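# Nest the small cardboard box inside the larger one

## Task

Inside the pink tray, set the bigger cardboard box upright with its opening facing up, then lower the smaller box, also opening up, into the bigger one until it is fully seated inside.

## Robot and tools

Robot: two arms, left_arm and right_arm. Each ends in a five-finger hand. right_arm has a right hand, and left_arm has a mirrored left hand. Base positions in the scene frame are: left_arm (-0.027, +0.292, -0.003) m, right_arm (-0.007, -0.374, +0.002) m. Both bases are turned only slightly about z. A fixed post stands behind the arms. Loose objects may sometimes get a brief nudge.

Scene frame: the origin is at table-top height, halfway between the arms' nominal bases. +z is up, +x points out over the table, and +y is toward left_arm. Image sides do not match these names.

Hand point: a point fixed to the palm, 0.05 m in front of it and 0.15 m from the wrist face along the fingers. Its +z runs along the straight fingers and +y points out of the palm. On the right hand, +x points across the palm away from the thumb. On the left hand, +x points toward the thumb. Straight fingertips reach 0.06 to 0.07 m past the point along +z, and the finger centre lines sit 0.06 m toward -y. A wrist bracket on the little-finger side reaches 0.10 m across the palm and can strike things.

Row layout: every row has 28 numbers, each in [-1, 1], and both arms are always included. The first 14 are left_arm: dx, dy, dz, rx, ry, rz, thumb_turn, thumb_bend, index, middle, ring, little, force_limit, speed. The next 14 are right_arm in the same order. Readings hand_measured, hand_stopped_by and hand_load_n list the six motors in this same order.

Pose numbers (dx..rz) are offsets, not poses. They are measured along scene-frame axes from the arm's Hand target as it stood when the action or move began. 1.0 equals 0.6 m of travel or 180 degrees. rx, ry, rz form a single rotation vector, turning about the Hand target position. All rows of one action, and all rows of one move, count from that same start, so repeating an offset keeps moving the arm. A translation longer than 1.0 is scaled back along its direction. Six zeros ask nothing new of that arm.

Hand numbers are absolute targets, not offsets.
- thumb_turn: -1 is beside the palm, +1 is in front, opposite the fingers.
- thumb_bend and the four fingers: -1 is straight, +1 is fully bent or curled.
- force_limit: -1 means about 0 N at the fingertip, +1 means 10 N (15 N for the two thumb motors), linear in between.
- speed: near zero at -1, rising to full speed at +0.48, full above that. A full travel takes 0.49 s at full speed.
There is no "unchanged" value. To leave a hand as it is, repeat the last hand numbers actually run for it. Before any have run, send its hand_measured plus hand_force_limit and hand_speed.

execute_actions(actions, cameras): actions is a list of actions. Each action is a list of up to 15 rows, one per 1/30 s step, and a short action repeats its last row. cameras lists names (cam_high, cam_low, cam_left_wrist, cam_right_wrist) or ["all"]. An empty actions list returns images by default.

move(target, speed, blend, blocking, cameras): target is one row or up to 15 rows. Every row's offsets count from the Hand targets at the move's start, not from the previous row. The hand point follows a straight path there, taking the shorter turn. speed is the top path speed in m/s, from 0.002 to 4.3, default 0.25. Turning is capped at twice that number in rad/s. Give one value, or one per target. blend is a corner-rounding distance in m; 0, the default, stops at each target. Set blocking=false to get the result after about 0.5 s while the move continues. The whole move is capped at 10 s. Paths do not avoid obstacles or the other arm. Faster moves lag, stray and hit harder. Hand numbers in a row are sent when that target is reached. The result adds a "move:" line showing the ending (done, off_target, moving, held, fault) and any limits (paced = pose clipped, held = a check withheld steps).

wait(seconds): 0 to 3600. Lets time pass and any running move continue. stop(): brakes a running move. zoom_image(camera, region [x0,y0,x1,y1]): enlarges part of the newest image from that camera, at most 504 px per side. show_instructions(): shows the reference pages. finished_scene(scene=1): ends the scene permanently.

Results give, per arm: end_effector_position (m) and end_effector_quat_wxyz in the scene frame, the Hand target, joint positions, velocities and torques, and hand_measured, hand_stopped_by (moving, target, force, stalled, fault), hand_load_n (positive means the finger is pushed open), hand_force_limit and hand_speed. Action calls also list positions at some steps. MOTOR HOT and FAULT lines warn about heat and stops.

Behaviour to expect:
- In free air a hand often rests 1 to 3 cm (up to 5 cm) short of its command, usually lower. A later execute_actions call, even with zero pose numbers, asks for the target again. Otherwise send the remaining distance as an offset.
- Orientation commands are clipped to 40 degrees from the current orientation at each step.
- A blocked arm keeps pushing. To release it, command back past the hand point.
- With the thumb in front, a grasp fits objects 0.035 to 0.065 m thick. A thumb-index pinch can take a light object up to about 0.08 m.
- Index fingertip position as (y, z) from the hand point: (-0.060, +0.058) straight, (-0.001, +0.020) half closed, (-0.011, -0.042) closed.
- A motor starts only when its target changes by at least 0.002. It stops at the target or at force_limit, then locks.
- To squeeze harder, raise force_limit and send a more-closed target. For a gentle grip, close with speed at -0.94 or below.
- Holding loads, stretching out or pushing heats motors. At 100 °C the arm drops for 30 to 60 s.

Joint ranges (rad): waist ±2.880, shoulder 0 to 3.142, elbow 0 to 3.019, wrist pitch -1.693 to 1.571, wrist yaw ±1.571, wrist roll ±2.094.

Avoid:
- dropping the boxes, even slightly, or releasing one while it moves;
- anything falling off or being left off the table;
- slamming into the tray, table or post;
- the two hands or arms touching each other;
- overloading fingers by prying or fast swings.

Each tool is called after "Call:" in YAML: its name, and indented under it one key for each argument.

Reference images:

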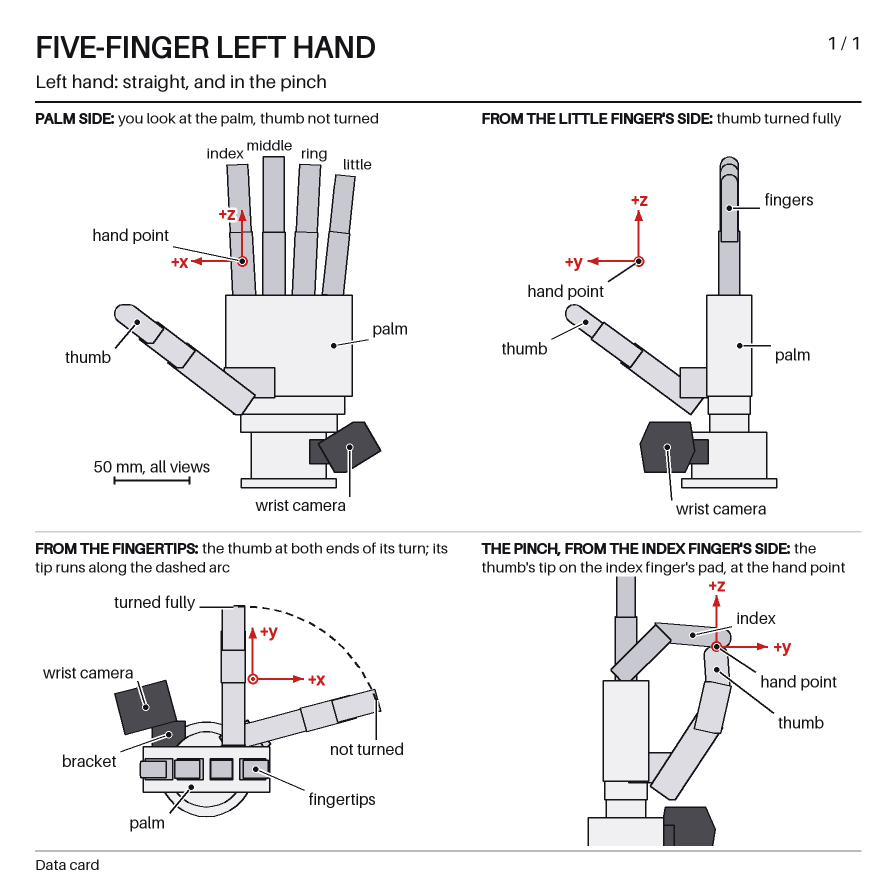

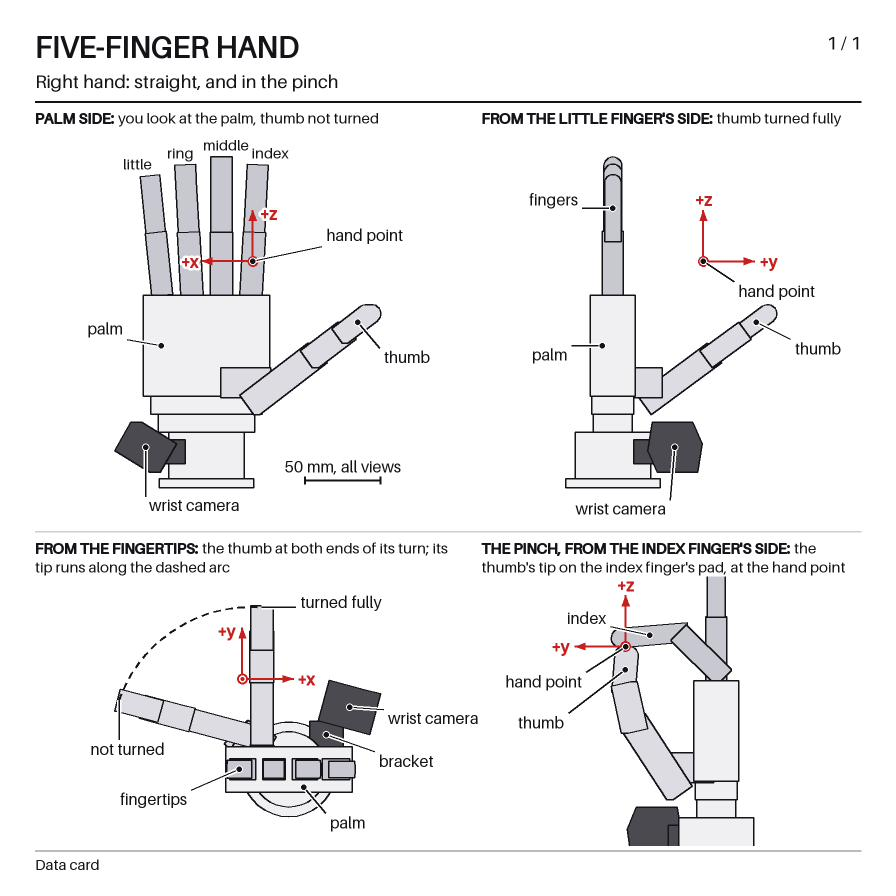

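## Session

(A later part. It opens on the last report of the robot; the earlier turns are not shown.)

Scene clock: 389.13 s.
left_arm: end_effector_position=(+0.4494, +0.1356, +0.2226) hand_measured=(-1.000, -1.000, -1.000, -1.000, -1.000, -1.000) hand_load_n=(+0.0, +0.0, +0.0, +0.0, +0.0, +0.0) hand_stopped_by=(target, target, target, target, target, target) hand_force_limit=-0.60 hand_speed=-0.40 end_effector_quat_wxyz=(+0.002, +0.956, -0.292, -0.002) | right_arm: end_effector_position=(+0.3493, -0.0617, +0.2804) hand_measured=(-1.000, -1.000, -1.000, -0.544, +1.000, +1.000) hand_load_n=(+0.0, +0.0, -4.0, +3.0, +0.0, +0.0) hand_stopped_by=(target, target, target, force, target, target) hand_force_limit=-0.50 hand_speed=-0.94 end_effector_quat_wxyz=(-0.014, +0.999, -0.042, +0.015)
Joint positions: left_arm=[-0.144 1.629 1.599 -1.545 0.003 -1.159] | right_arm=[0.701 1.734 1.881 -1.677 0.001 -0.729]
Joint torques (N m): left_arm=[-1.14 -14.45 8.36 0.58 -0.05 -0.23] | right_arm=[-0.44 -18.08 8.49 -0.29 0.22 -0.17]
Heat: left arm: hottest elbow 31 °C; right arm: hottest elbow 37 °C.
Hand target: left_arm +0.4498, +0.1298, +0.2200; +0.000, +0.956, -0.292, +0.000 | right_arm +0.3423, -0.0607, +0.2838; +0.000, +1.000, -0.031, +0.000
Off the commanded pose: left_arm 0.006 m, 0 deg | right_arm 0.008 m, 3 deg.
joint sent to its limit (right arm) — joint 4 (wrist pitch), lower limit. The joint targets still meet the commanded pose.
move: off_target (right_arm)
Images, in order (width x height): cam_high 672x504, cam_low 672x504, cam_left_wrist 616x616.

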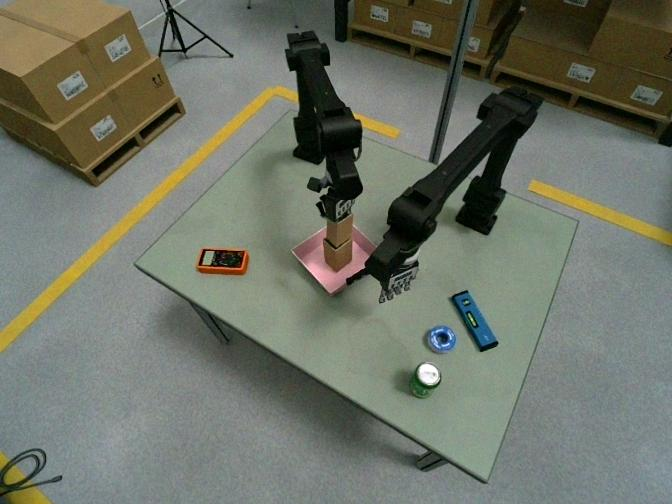

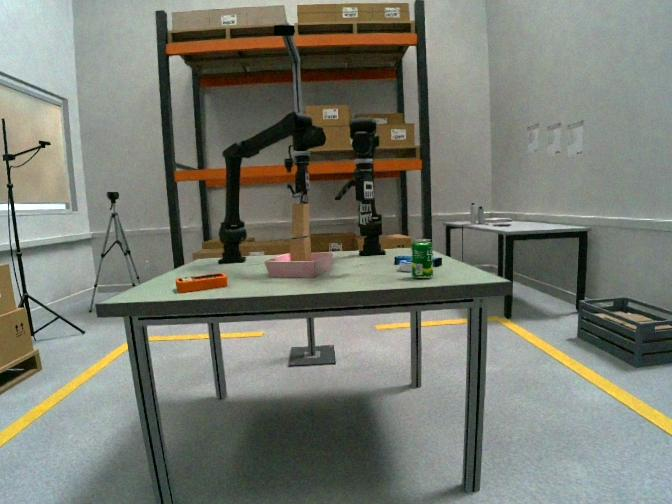

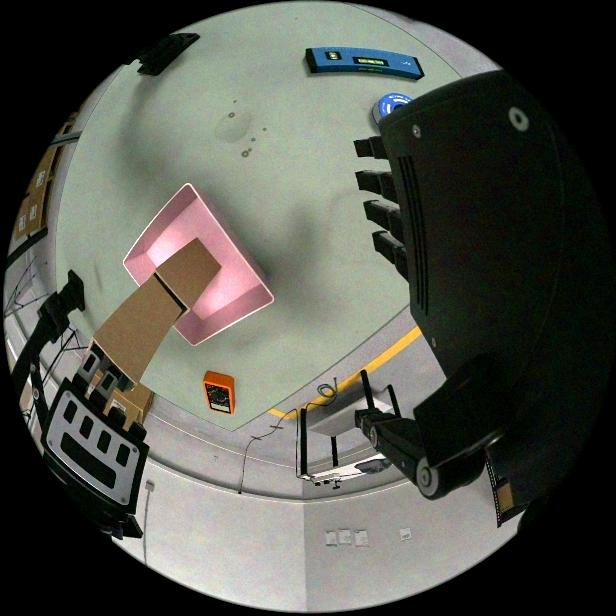

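Call:
move:
  target: [0,0,0,0,0,0,-1,-1.0,-1,-1,-1,-1,-0.6,-0.4,0.0083,-0.005,-0.003,0,0,0.024,-1,-1,-1,0.0,1,1,-0.5,-0.94]
  speed: 0.03
  cameras: ["cam_left_wrist","cam_high","cam_low"]

Call:
zoom_image:
  camera: "cam_left_wrist"
  region: [110, 220, 210, 320]

Call:
zoom_image:
  camera: "cam_high"
  region: [310, 200, 370, 260]

Call:
zoom_image:
  camera: "cam_low"
  region: [270, 190, 330, 250]

Scene clock: 395.13 s.
left_arm: end_effector_position=(+0.4494, +0.1356, +0.2226) hand_measured=(-1.000, -1.000, -1.000, -1.000, -1.000, -1.000) hand_load_n=(+0.0, -0.5, +0.0, +0.0, +0.0, +0.0) hand_stopped_by=(target, target, target, target, target, target) hand_force_limit=-0.60 hand_speed=-0.40 end_effector_quat_wxyz=(+0.002, +0.956, -0.292, -0.002) | right_arm: end_effector_position=(+0.3538, -0.0643, +0.2805) hand_measured=(-1.000, -1.000, -1.000, -0.544, +1.000, +1.000) hand_load_n=(+0.0, +0.0, -4.0, +3.0, +0.0, +0.0) hand_stopped_by=(target, target, target, force, target, target) hand_force_limit=-0.50 hand_speed=-0.94 end_effector_quat_wxyz=(-0.014, +1.000, -0.004, +0.015)
Joint positions: left_arm=[-0.144 1.629 1.599 -1.545 0.003 -1.159] | right_arm=[0.701 1.734 1.881 -1.677 0.001 -0.806]
Joint torques (N m): left_arm=[-1.14 -14.39 8.38 0.58 -0.05 -0.23] | right_arm=[-0.5 -17.85 8.31 -0.25 0.23 -0.18]
Heat: left arm: hottest elbow 30 °C; right arm: hottest elbow 37 °C.
Hand target: left_arm +0.4498, +0.1298, +0.2200; +0.000, +0.956, -0.292, +0.000 | right_arm +0.3473, -0.0638, +0.2820; +0.000, +1.000, +0.007, +0.000
Off the commanded pose: left_arm 0.006 m, 0 deg | right_arm 0.007 m, 3 deg.
joint sent to its limit (right arm) — joint 4 (wrist pitch), lower limit. The joint targets still meet the commanded pose.
move: off_target (right_arm)
Images, in order (width x height): cam_high 672x504, cam_low 672x504, cam_left_wrist 616x616.

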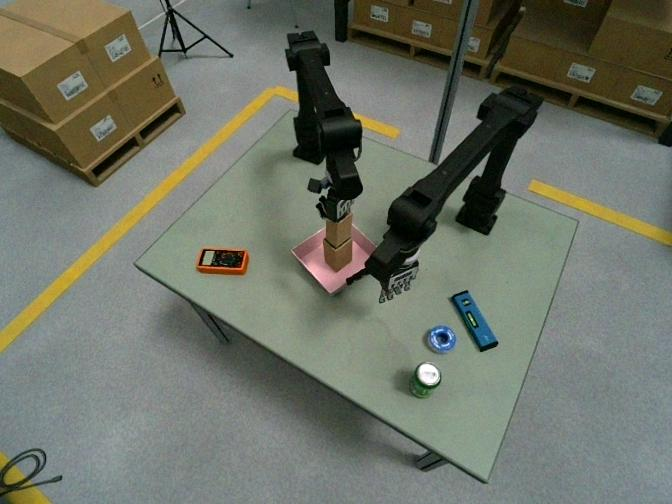

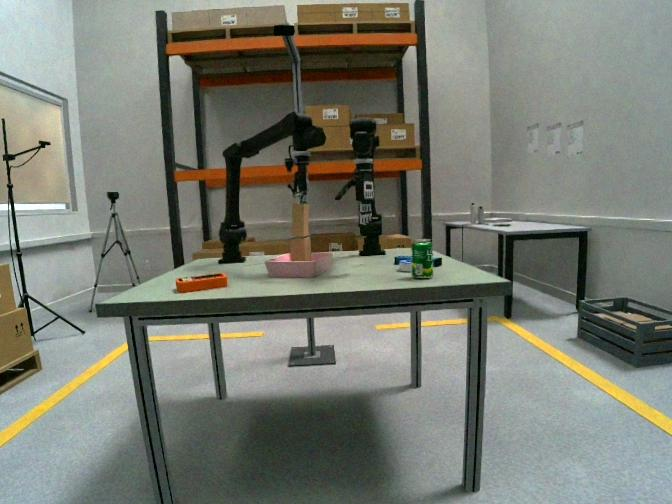

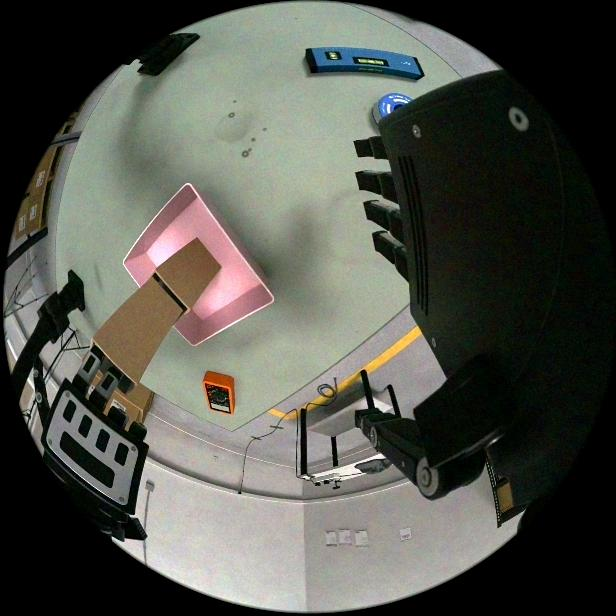

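Scaled by 5.040 from the camera's image (finer frame: 880x880).

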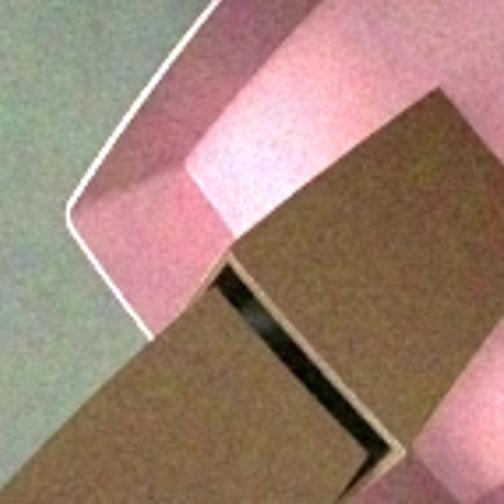

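Scaled by 8.400.

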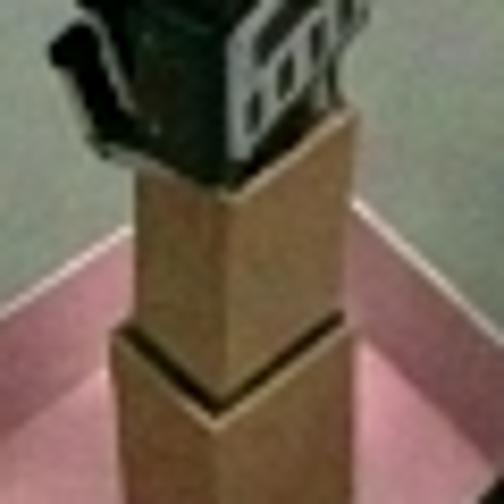

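Scaled by 8.400.

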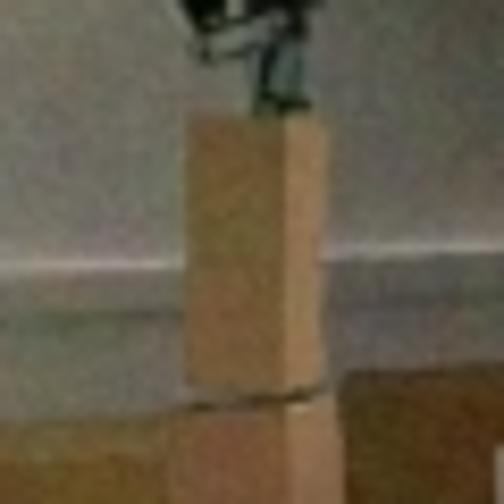

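Call:
move:
  target: [0,0,0,0,0,0,-1,-1.0,-1,-1,-1,-1,-0.6,-0.4,0.0017,0.001,-0.011,0,0,0.0,-1,-1,-1,0.0,1,1,-0.5,-0.94]
  speed: 0.03
  cameras: ["cam_left_wrist","cam_high","cam_low"]

Call:
zoom_image:
  camera: "cam_left_wrist"
  region: [110, 220, 210, 320]

Call:
zoom_image:
  camera: "cam_high"
  region: [310, 200, 370, 260]

Call:
zoom_image:
  camera: "cam_low"
  region: [270, 190, 330, 250]

Scene clock: 400.33 s.
left_arm: end_effector_position=(+0.4494, +0.1356, +0.2226) hand_measured=(-1.000, -1.000, -1.000, -1.000, -1.000, -1.000) hand_load_n=(+0.0, +0.0, +0.0, +0.0, +0.0, +0.0) hand_stopped_by=(target, target, target, target, target, target) hand_force_limit=-0.60 hand_speed=-0.40 end_effector_quat_wxyz=(+0.002, +0.956, -0.292, -0.002) | right_arm: end_effector_position=(+0.3531, -0.0651, +0.2789) hand_measured=(-1.000, -1.000, -1.000, -0.544, +1.000, +1.000) hand_load_n=(+0.0, +0.0, -3.5, +3.0, +0.0, +0.0) hand_stopped_by=(target, target, target, force, target, target) hand_force_limit=-0.50 hand_speed=-0.94 end_effector_quat_wxyz=(-0.012, +1.000, -0.004, +0.013)
Joint positions: left_arm=[-0.144 1.629 1.599 -1.545 0.003 -1.159] | right_arm=[0.701 1.734 1.876 -1.677 0.001 -0.807]
Joint torques (N m): left_arm=[-1.14 -14.39 8.38 0.58 -0.05 -0.23] | right_arm=[-0.62 -16.97 8.47 -0.29 0.2 -0.15]
Heat: left arm: hottest elbow 30 °C; right arm: hottest elbow 36 °C.
Hand target: left_arm +0.4498, +0.1298, +0.2200; +0.000, +0.956, -0.292, +0.000 | right_arm +0.3483, -0.0632, +0.2753; +0.000, +1.000, +0.007, +0.000
Off the commanded pose: left_arm 0.006 m, 0 deg | right_arm 0.006 m, 2 deg.
joint sent to its limit (right arm) — joint 4 (wrist pitch), lower limit. The joint targets still meet the commanded pose.
move: done
Images, in order (width x height): cam_high 672x504, cam_low 672x504, cam_left_wrist 616x616.

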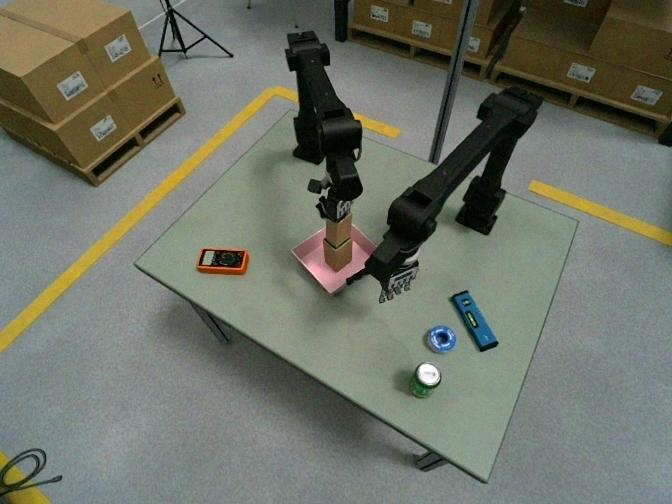

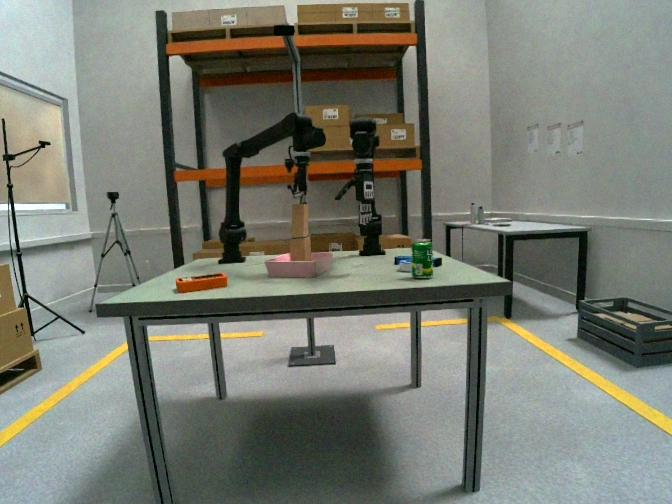

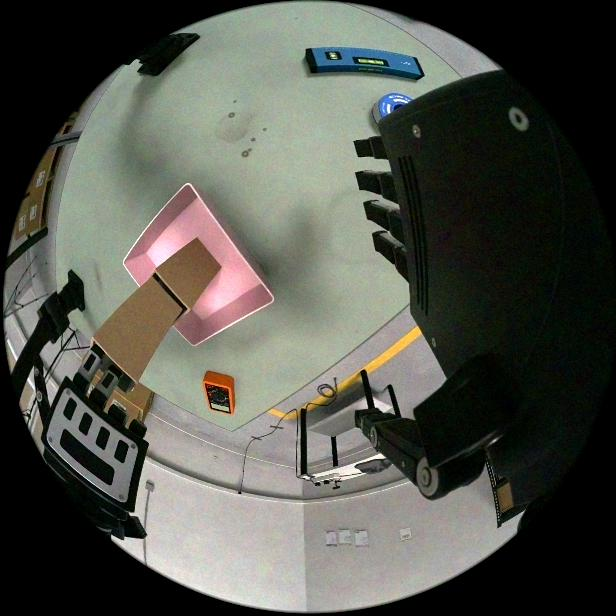

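Scaled by 5.040 from the camera's image (finer frame: 880x880).

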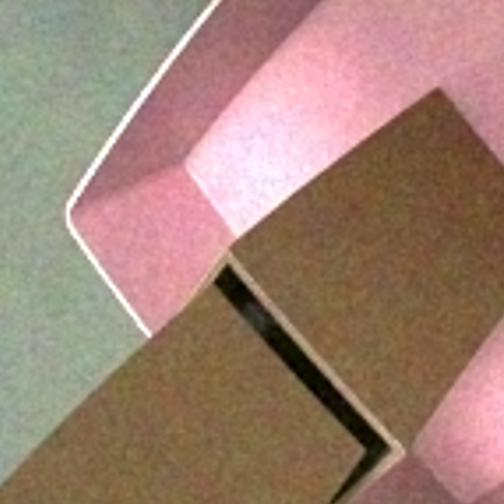

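Scaled by 8.400.

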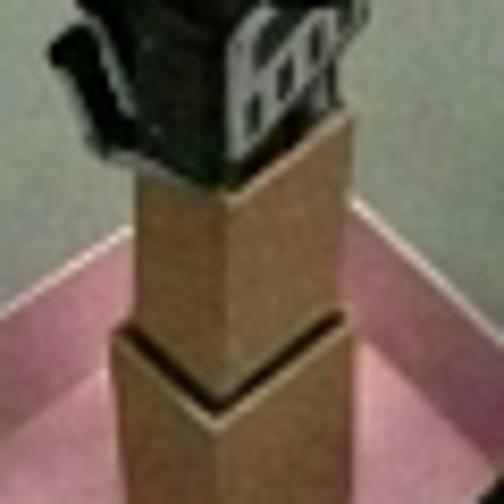

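Scaled by 8.400.

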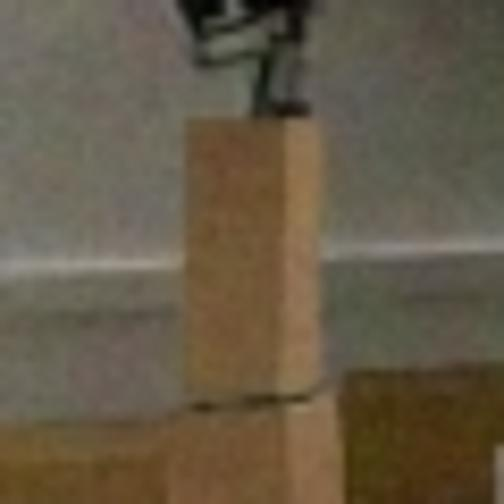

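Call:
move:
  target: [0,0,0,0,0,0,-1,-1.0,-1,-1,-1,-1,-0.6,-0.4,0.006,0.005,-0.009,0,0,0.0,-1,-1,-1,0.0,1,1,-0.5,-0.94]
  speed: 0.03
  cameras: ["cam_left_wrist","cam_high","cam_low"]

Call:
zoom_image:
  camera: "cam_left_wrist"
  region: [110, 220, 210, 320]

Call:
zoom_image:
  camera: "cam_high"
  region: [310, 200, 370, 260]

Call:
zoom_image:
  camera: "cam_low"
  region: [270, 190, 330, 250]

Scene clock: 408.40 s.
left_arm: end_effector_position=(+0.4494, +0.1356, +0.2226) hand_measured=(-1.000, -1.000, -1.000, -1.000, -1.000, -1.000) hand_load_n=(+0.0, +0.0, +0.0, +0.0, +0.0, +0.0) hand_stopped_by=(target, target, target, target, target, target) hand_force_limit=-0.60 hand_speed=-0.40 end_effector_quat_wxyz=(+0.002, +0.956, -0.292, -0.002) | right_arm: end_effector_position=(+0.3540, -0.0643, +0.2753) hand_measured=(-1.000, -1.000, -1.000, -0.544, +1.000, +1.000) hand_load_n=(+0.0, +0.0, -4.0, +3.0, +0.0, +0.0) hand_stopped_by=(target, target, target, force, target, target) hand_force_limit=-0.50 hand_speed=-0.94 end_effector_quat_wxyz=(-0.009, +1.000, -0.003, +0.010)
Joint positions: left_arm=[-0.144 1.629 1.599 -1.545 0.003 -1.159] | right_arm=[0.701 1.742 1.876 -1.677 0.001 -0.808]
Joint torques (N m): left_arm=[-1.14 -14.45 8.38 0.58 -0.05 -0.23] | right_arm=[-0.79 -15.62 9.33 -0.25 0.18 -0.14]
Heat: left arm: hottest elbow 30 °C; right arm: hottest elbow 36 °C.
Hand target: left_arm +0.4498, +0.1298, +0.2200; +0.000, +0.956, -0.292, +0.000 | right_arm +0.3519, -0.0602, +0.2700; +0.000, +1.000, +0.007, +0.000
Off the commanded pose: left_arm 0.006 m, 0 deg | right_arm 0.007 m, 2 deg.
joint sent to its limit (right arm) — joint 4 (wrist pitch), lower limit. The joint targets still meet the commanded pose.
move: done
Images, in order (width x height): cam_high 672x504, cam_low 672x504, cam_left_wrist 616x616.

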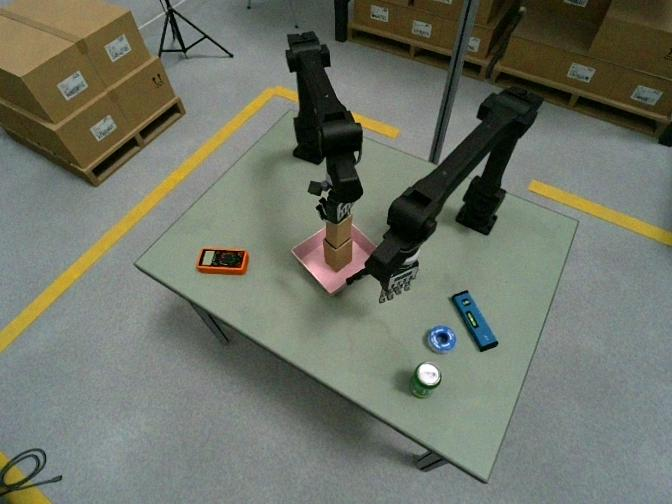

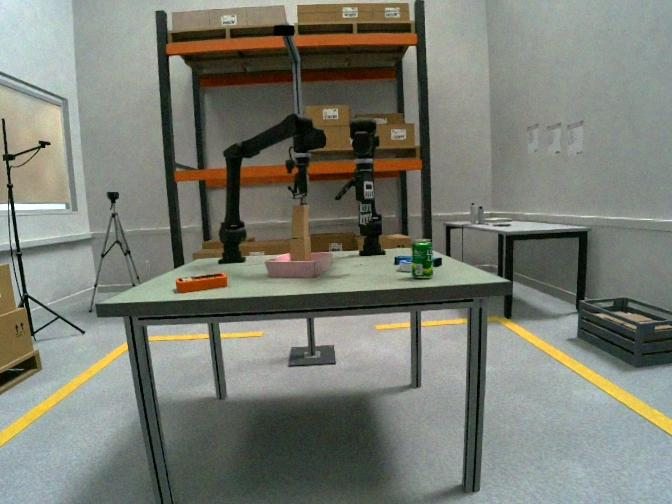

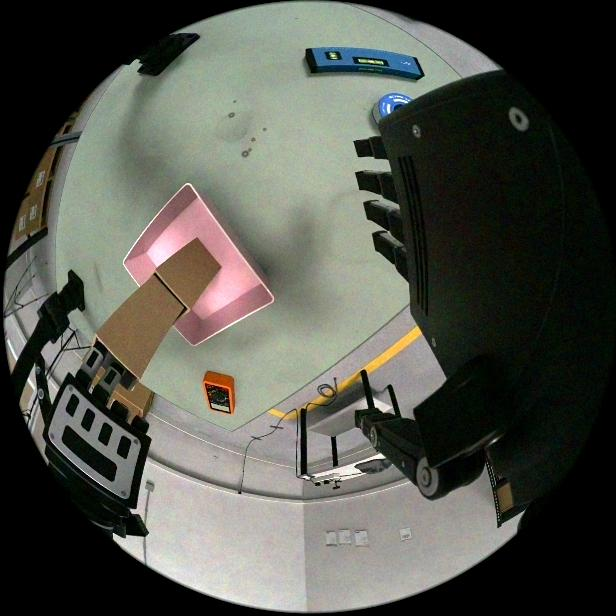

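Scaled by 5.040 from the camera's image (finer frame: 880x880).

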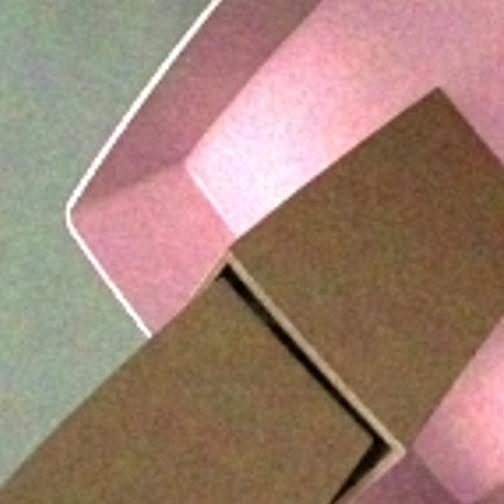

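Scaled by 8.400.

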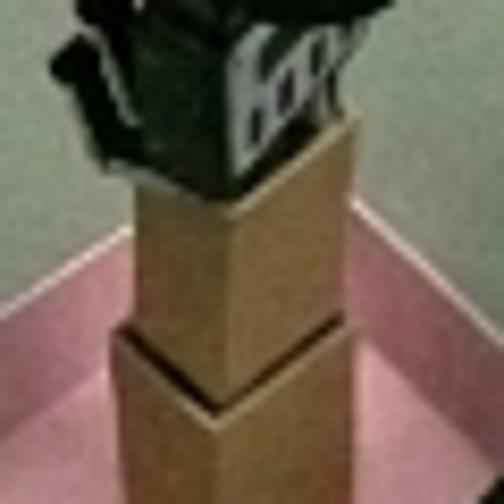

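Scaled by 8.400.

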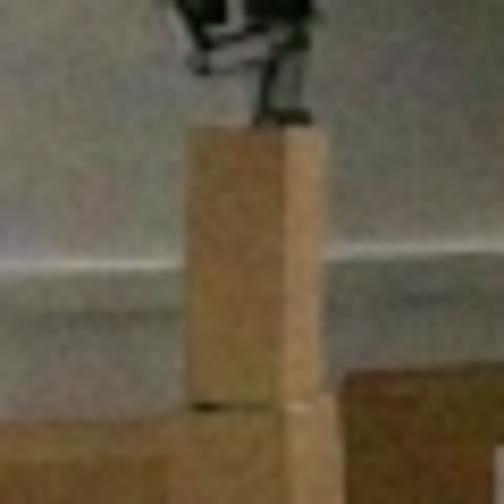

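Call:
move:
  target: [0,0,0,0,0,0,-1,-1.0,-1,-1,-1,-1,-0.6,-0.4,0.004,0.001,-0.009,0,0,0.0,-1,-1,-1,0.0,1,1,-0.5,-0.94]
  speed: 0.02
  cameras: ["cam_left_wrist","cam_high","cam_low"]

Call:
zoom_image:
  camera: "cam_left_wrist"
  region: [110, 220, 210, 320]

Call:
zoom_image:
  camera: "cam_high"
  region: [310, 200, 370, 260]

Call:
zoom_image:
  camera: "cam_low"
  region: [270, 190, 330, 250]

Scene clock: 414.67 s.
left_arm: end_effector_position=(+0.4494, +0.1356, +0.2226) hand_measured=(-1.000, -1.000, -1.000, -1.000, -1.000, -1.000) hand_load_n=(+0.0, +0.0, +0.0, +0.0, +0.0, +0.0) hand_stopped_by=(target, target, target, target, target, target) hand_force_limit=-0.60 hand_speed=-0.40 end_effector_quat_wxyz=(+0.002, +0.956, -0.292, -0.002) | right_arm: end_effector_position=(+0.3549, -0.0637, +0.2720) hand_measured=(-1.000, -1.000, -1.000, -0.544, +1.000, +1.000) hand_load_n=(+0.0, +0.0, -4.0, +3.0, +0.0, +0.0) hand_stopped_by=(target, target, target, force, target, target) hand_force_limit=-0.50 hand_speed=-0.94 end_effector_quat_wxyz=(-0.007, +1.000, -0.002, +0.008)
Joint positions: left_arm=[-0.144 1.629 1.599 -1.545 0.003 -1.159] | right_arm=[0.701 1.749 1.876 -1.677 0.001 -0.81]
Joint torques (N m): left_arm=[-1.14 -14.45 8.38 0.58 -0.05 -0.23] | right_arm=[-1.03 -15.44 8.96 -0.02 0.17 -0.15]
Heat: left arm: hottest elbow 30 °C; right arm: hottest elbow 35 °C.
Hand target: left_arm +0.4498, +0.1298, +0.2200; +0.000, +0.956, -0.292, +0.000 | right_arm +0.3543, -0.0595, +0.2645; +0.000, +1.000, +0.007, +0.000
Off the commanded pose: left_arm 0.006 m, 0 deg | right_arm 0.009 m, 2 deg.
move: done
Images, in order (width x height): cam_high 672x504, cam_low 672x504, cam_left_wrist 616x616.

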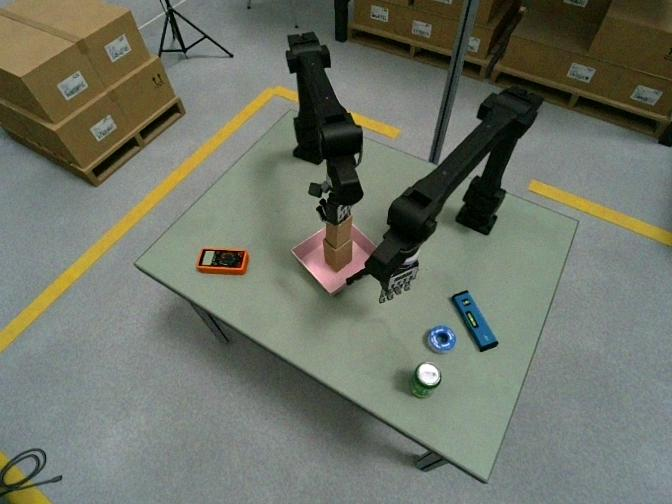

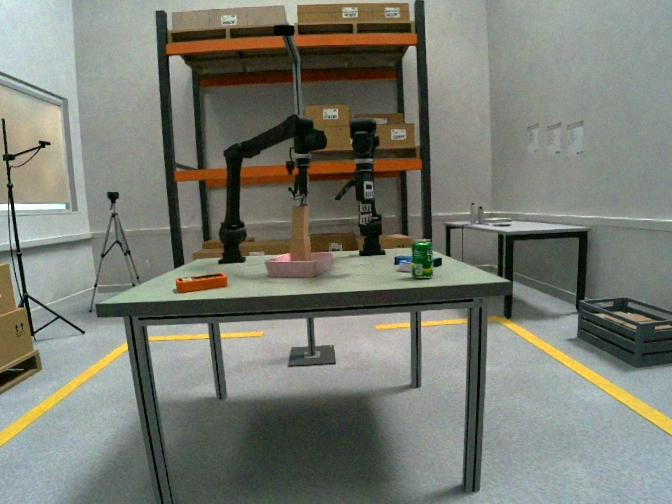

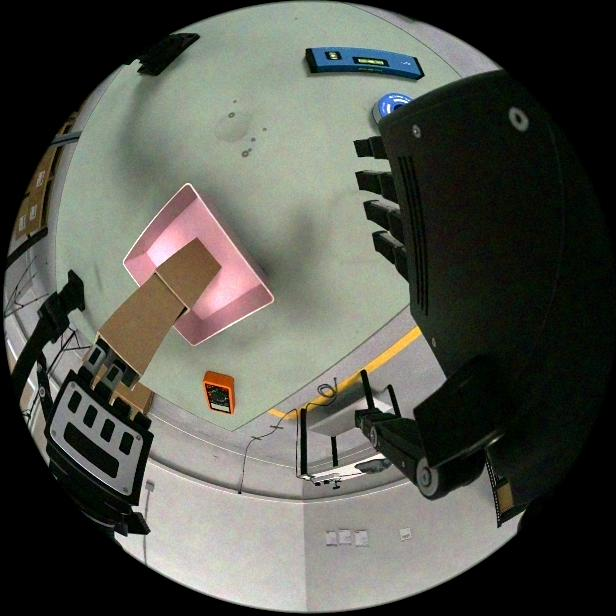

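Scaled by 5.040 from the camera's image (finer frame: 880x880).

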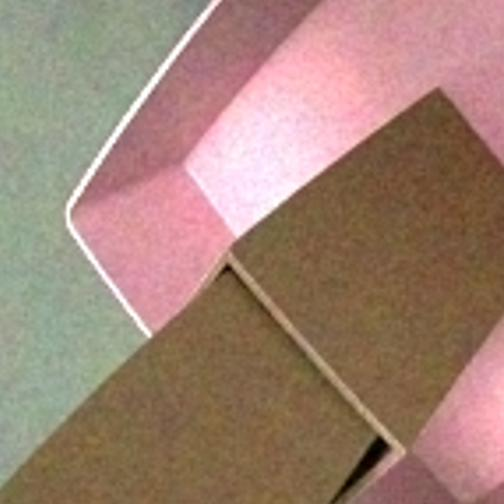

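Scaled by 8.400.

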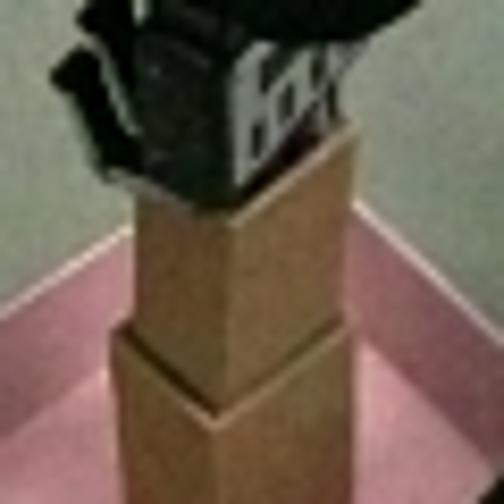

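Scaled by 8.400.

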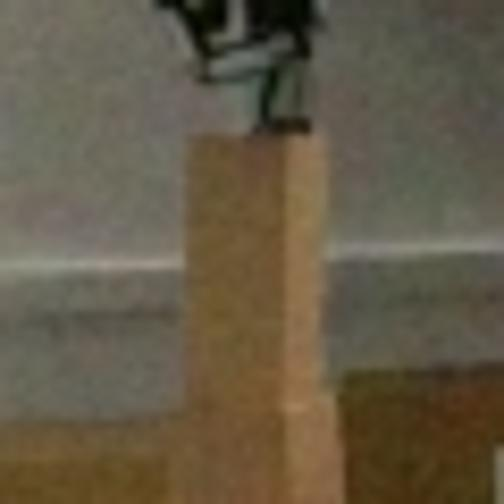

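Call:
move:
  target: [0,0,0,0,0,0,-1,-1.0,-1,-1,-1,-1,-0.6,-0.4,0.002,0.002,-0.013,0,0,0.0,-1,-1,-1,0.0,1,1,-0.5,-0.94]
  speed: 0.02
  cameras: ["cam_left_wrist","cam_high","cam_low"]

Call:
zoom_image:
  camera: "cam_left_wrist"
  region: [110, 220, 210, 320]

Call:
zoom_image:
  camera: "cam_high"
  region: [310, 200, 370, 260]

Call:
zoom_image:
  camera: "cam_low"
  region: [270, 190, 330, 250]

Scene clock: 418.30 s.
left_arm: end_effector_position=(+0.4494, +0.1356, +0.2226) hand_measured=(-1.000, -1.000, -1.000, -1.000, -1.000, -1.000) hand_load_n=(+0.0, +0.0, +0.0, +0.0, +0.0, +0.0) hand_stopped_by=(target, target, target, target, target, target) hand_force_limit=-0.60 hand_speed=-0.40 end_effector_quat_wxyz=(+0.002, +0.956, -0.292, -0.002) | right_arm: end_effector_position=(+0.3539, -0.0646, +0.2670) hand_measured=(-1.000, -1.000, -1.000, -0.544, +1.000, +1.000) hand_load_n=(+0.0, +0.0, -4.0, +3.0, +0.0, +0.0) hand_stopped_by=(target, target, target, force, target, target) hand_force_limit=-0.50 hand_speed=-0.94 end_effector_quat_wxyz=(-0.003, +1.000, -0.002, +0.004)
Joint positions: left_arm=[-0.144 1.629 1.599 -1.545 0.003 -1.159] | right_arm=[0.701 1.751 1.864 -1.673 0.001 -0.81]
Joint torques (N m): left_arm=[-1.2 -14.45 8.38 0.57 -0.05 -0.23] | right_arm=[-1.03 -16.21 8.51 0.49 0.17 -0.15]
Heat: left arm: hottest elbow 30 °C; right arm: hottest elbow 35 °C.
Hand target: left_arm +0.4498, +0.1298, +0.2200; +0.000, +0.956, -0.292, +0.000 | right_arm +0.3555, -0.0584, +0.2567; +0.000, +1.000, +0.007, +0.000
Off the commanded pose: left_arm 0.006 m, 0 deg | right_arm 0.012 m, 1 deg.
move: off_target (right_arm)
Images, in order (width x height): cam_high 672x504, cam_low 672x504, cam_left_wrist 616x616.

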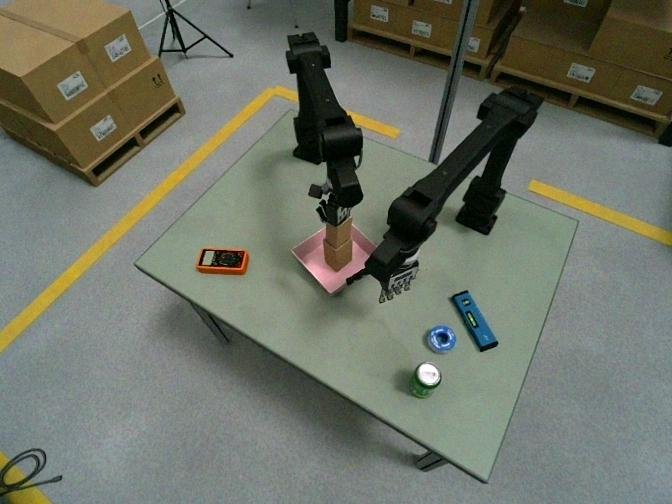

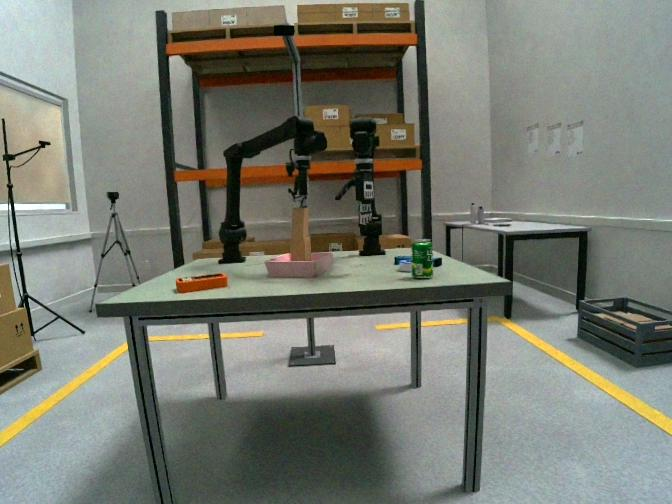

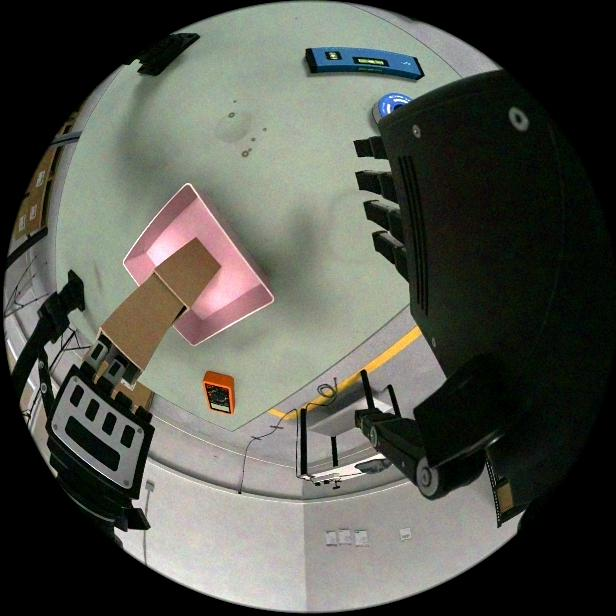

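Scaled by 5.040 from the camera's image (finer frame: 880x880).

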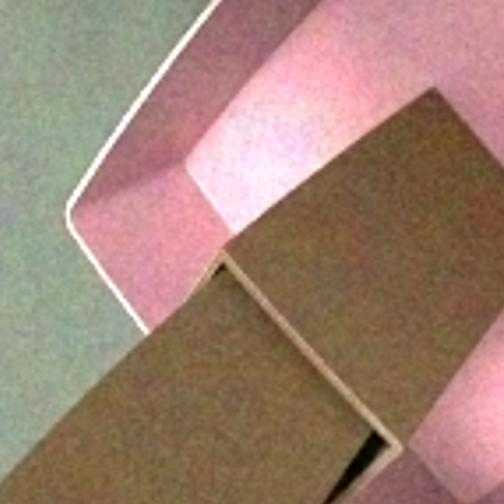

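Scaled by 8.400.

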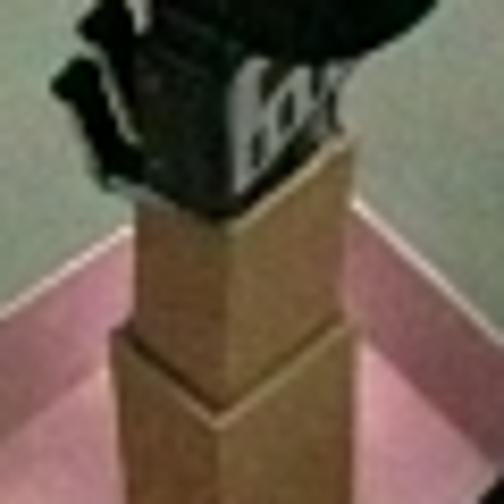

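Scaled by 8.400.

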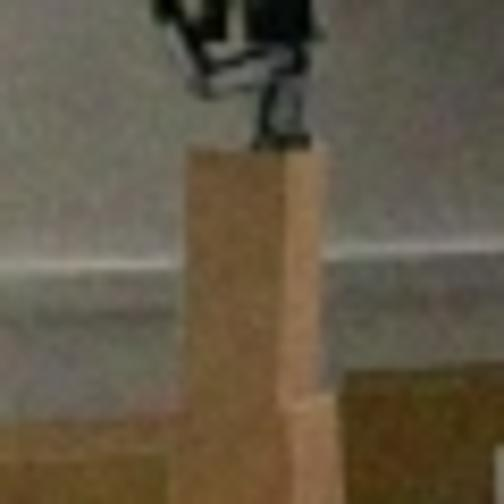

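Call:
move:
  target: [0,0,0,0,0,0,-1,-1.0,-1,-1,-1,-1,-0.6,-0.4,0.006,0.002,-0.017,0,0,0.0,-1,-1,-1,0.0,1,1,-0.5,-0.94]
  speed: 0.02
  cameras: ["cam_left_wrist","cam_high","cam_low"]

Call:
zoom_image:
  camera: "cam_left_wrist"
  region: [110, 220, 210, 320]

Call:
zoom_image:
  camera: "cam_high"
  region: [310, 200, 370, 260]

Call:
zoom_image:
  camera: "cam_low"
  region: [260, 190, 340, 270]

Scene clock: 421.20 s.
left_arm: end_effector_position=(+0.4494, +0.1356, +0.2226) hand_measured=(-1.000, -1.000, -1.000, -1.000, -1.000, -1.000) hand_load_n=(+0.0, +0.0, +0.0, +0.5, +0.0, +0.0) hand_stopped_by=(target, target, target, target, target, target) hand_force_limit=-0.60 hand_speed=-0.40 end_effector_quat_wxyz=(+0.002, +0.956, -0.292, -0.002) | right_arm: end_effector_position=(+0.3568, -0.0621, +0.2566) hand_measured=(-1.000, -1.000, -1.000, -0.544, +1.000, +1.000) hand_load_n=(+0.0, +0.0, -4.0, +3.0, +0.0, +0.0) hand_stopped_by=(target, target, target, force, target, target) hand_force_limit=-0.50 hand_speed=-0.94 end_effector_quat_wxyz=(-0.003, +1.000, -0.001, +0.004)
Joint positions: left_arm=[-0.144 1.629 1.599 -1.545 0.003 -1.159] | right_arm=[0.701 1.759 1.847 -1.649 0.001 -0.813]
Joint torques (N m): left_arm=[-1.14 -14.45 8.36 0.57 -0.05 -0.23] | right_arm=[-1.2 -16.03 8.58 0.55 0.18 -0.15]
Heat: left arm: hottest elbow 30 °C; right arm: hottest elbow 35 °C.
Hand target: left_arm +0.4498, +0.1298, +0.2200; +0.000, +0.956, -0.292, +0.000 | right_arm +0.3591, -0.0571, +0.2466; +0.000, +1.000, +0.007, +0.000
Off the commanded pose: left_arm 0.006 m, 0 deg | right_arm 0.012 m, 1 deg.
move: off_target (right_arm)
Images, in order (width x height): cam_high 672x504, cam_low 672x504, cam_left_wrist 616x616.

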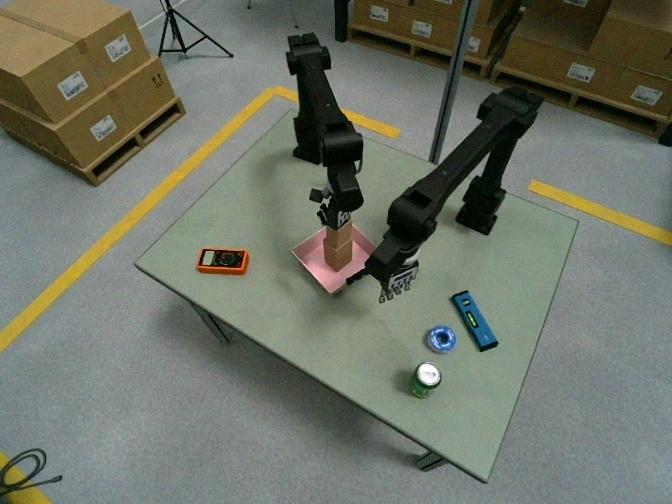

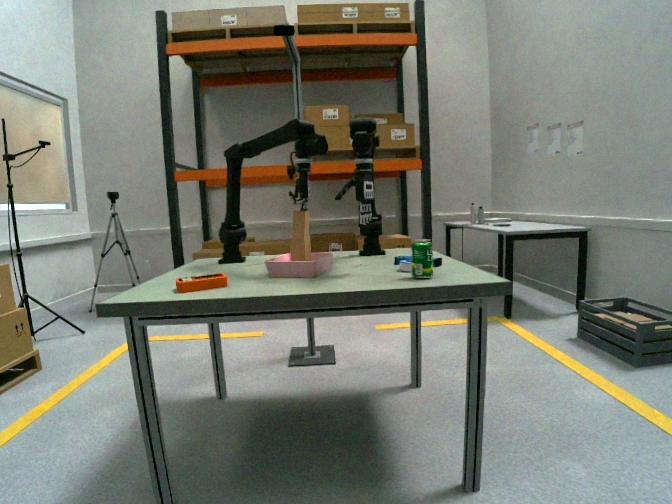

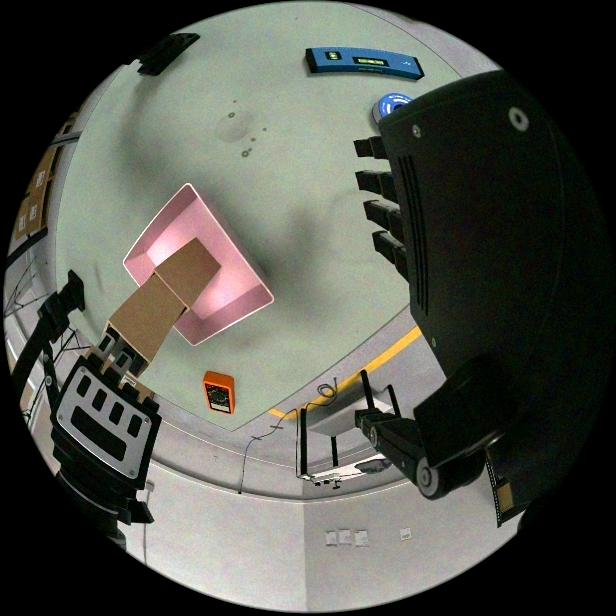

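Scaled by 5.040 from the camera's image (finer frame: 880x880).

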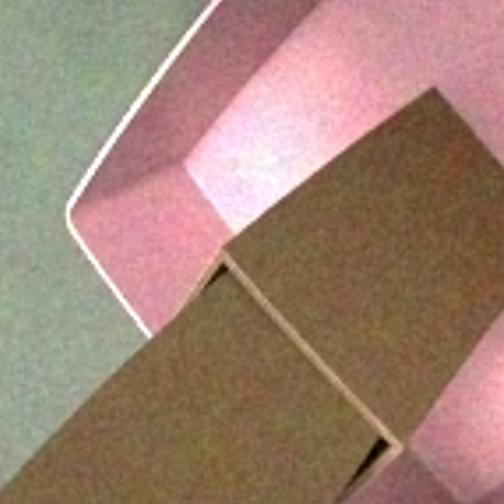

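Scaled by 8.400.

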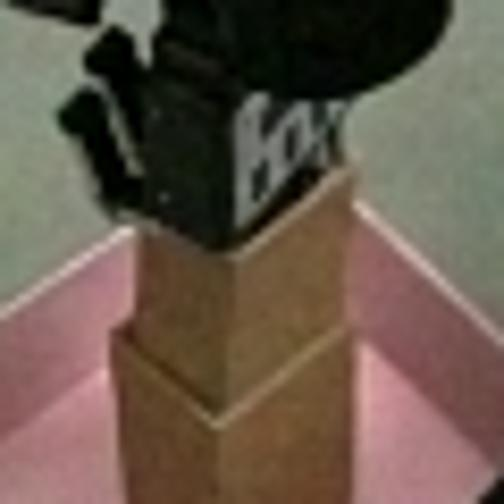

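Scaled by 6.300.

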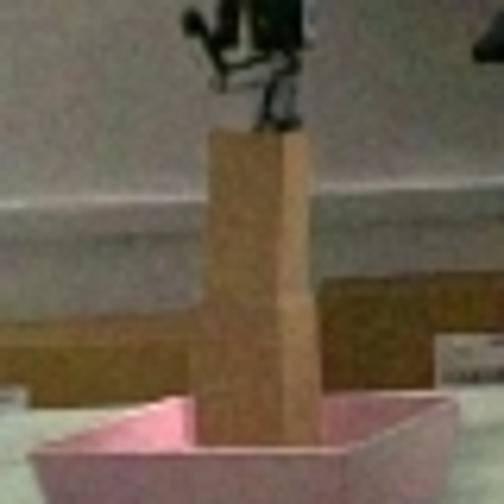

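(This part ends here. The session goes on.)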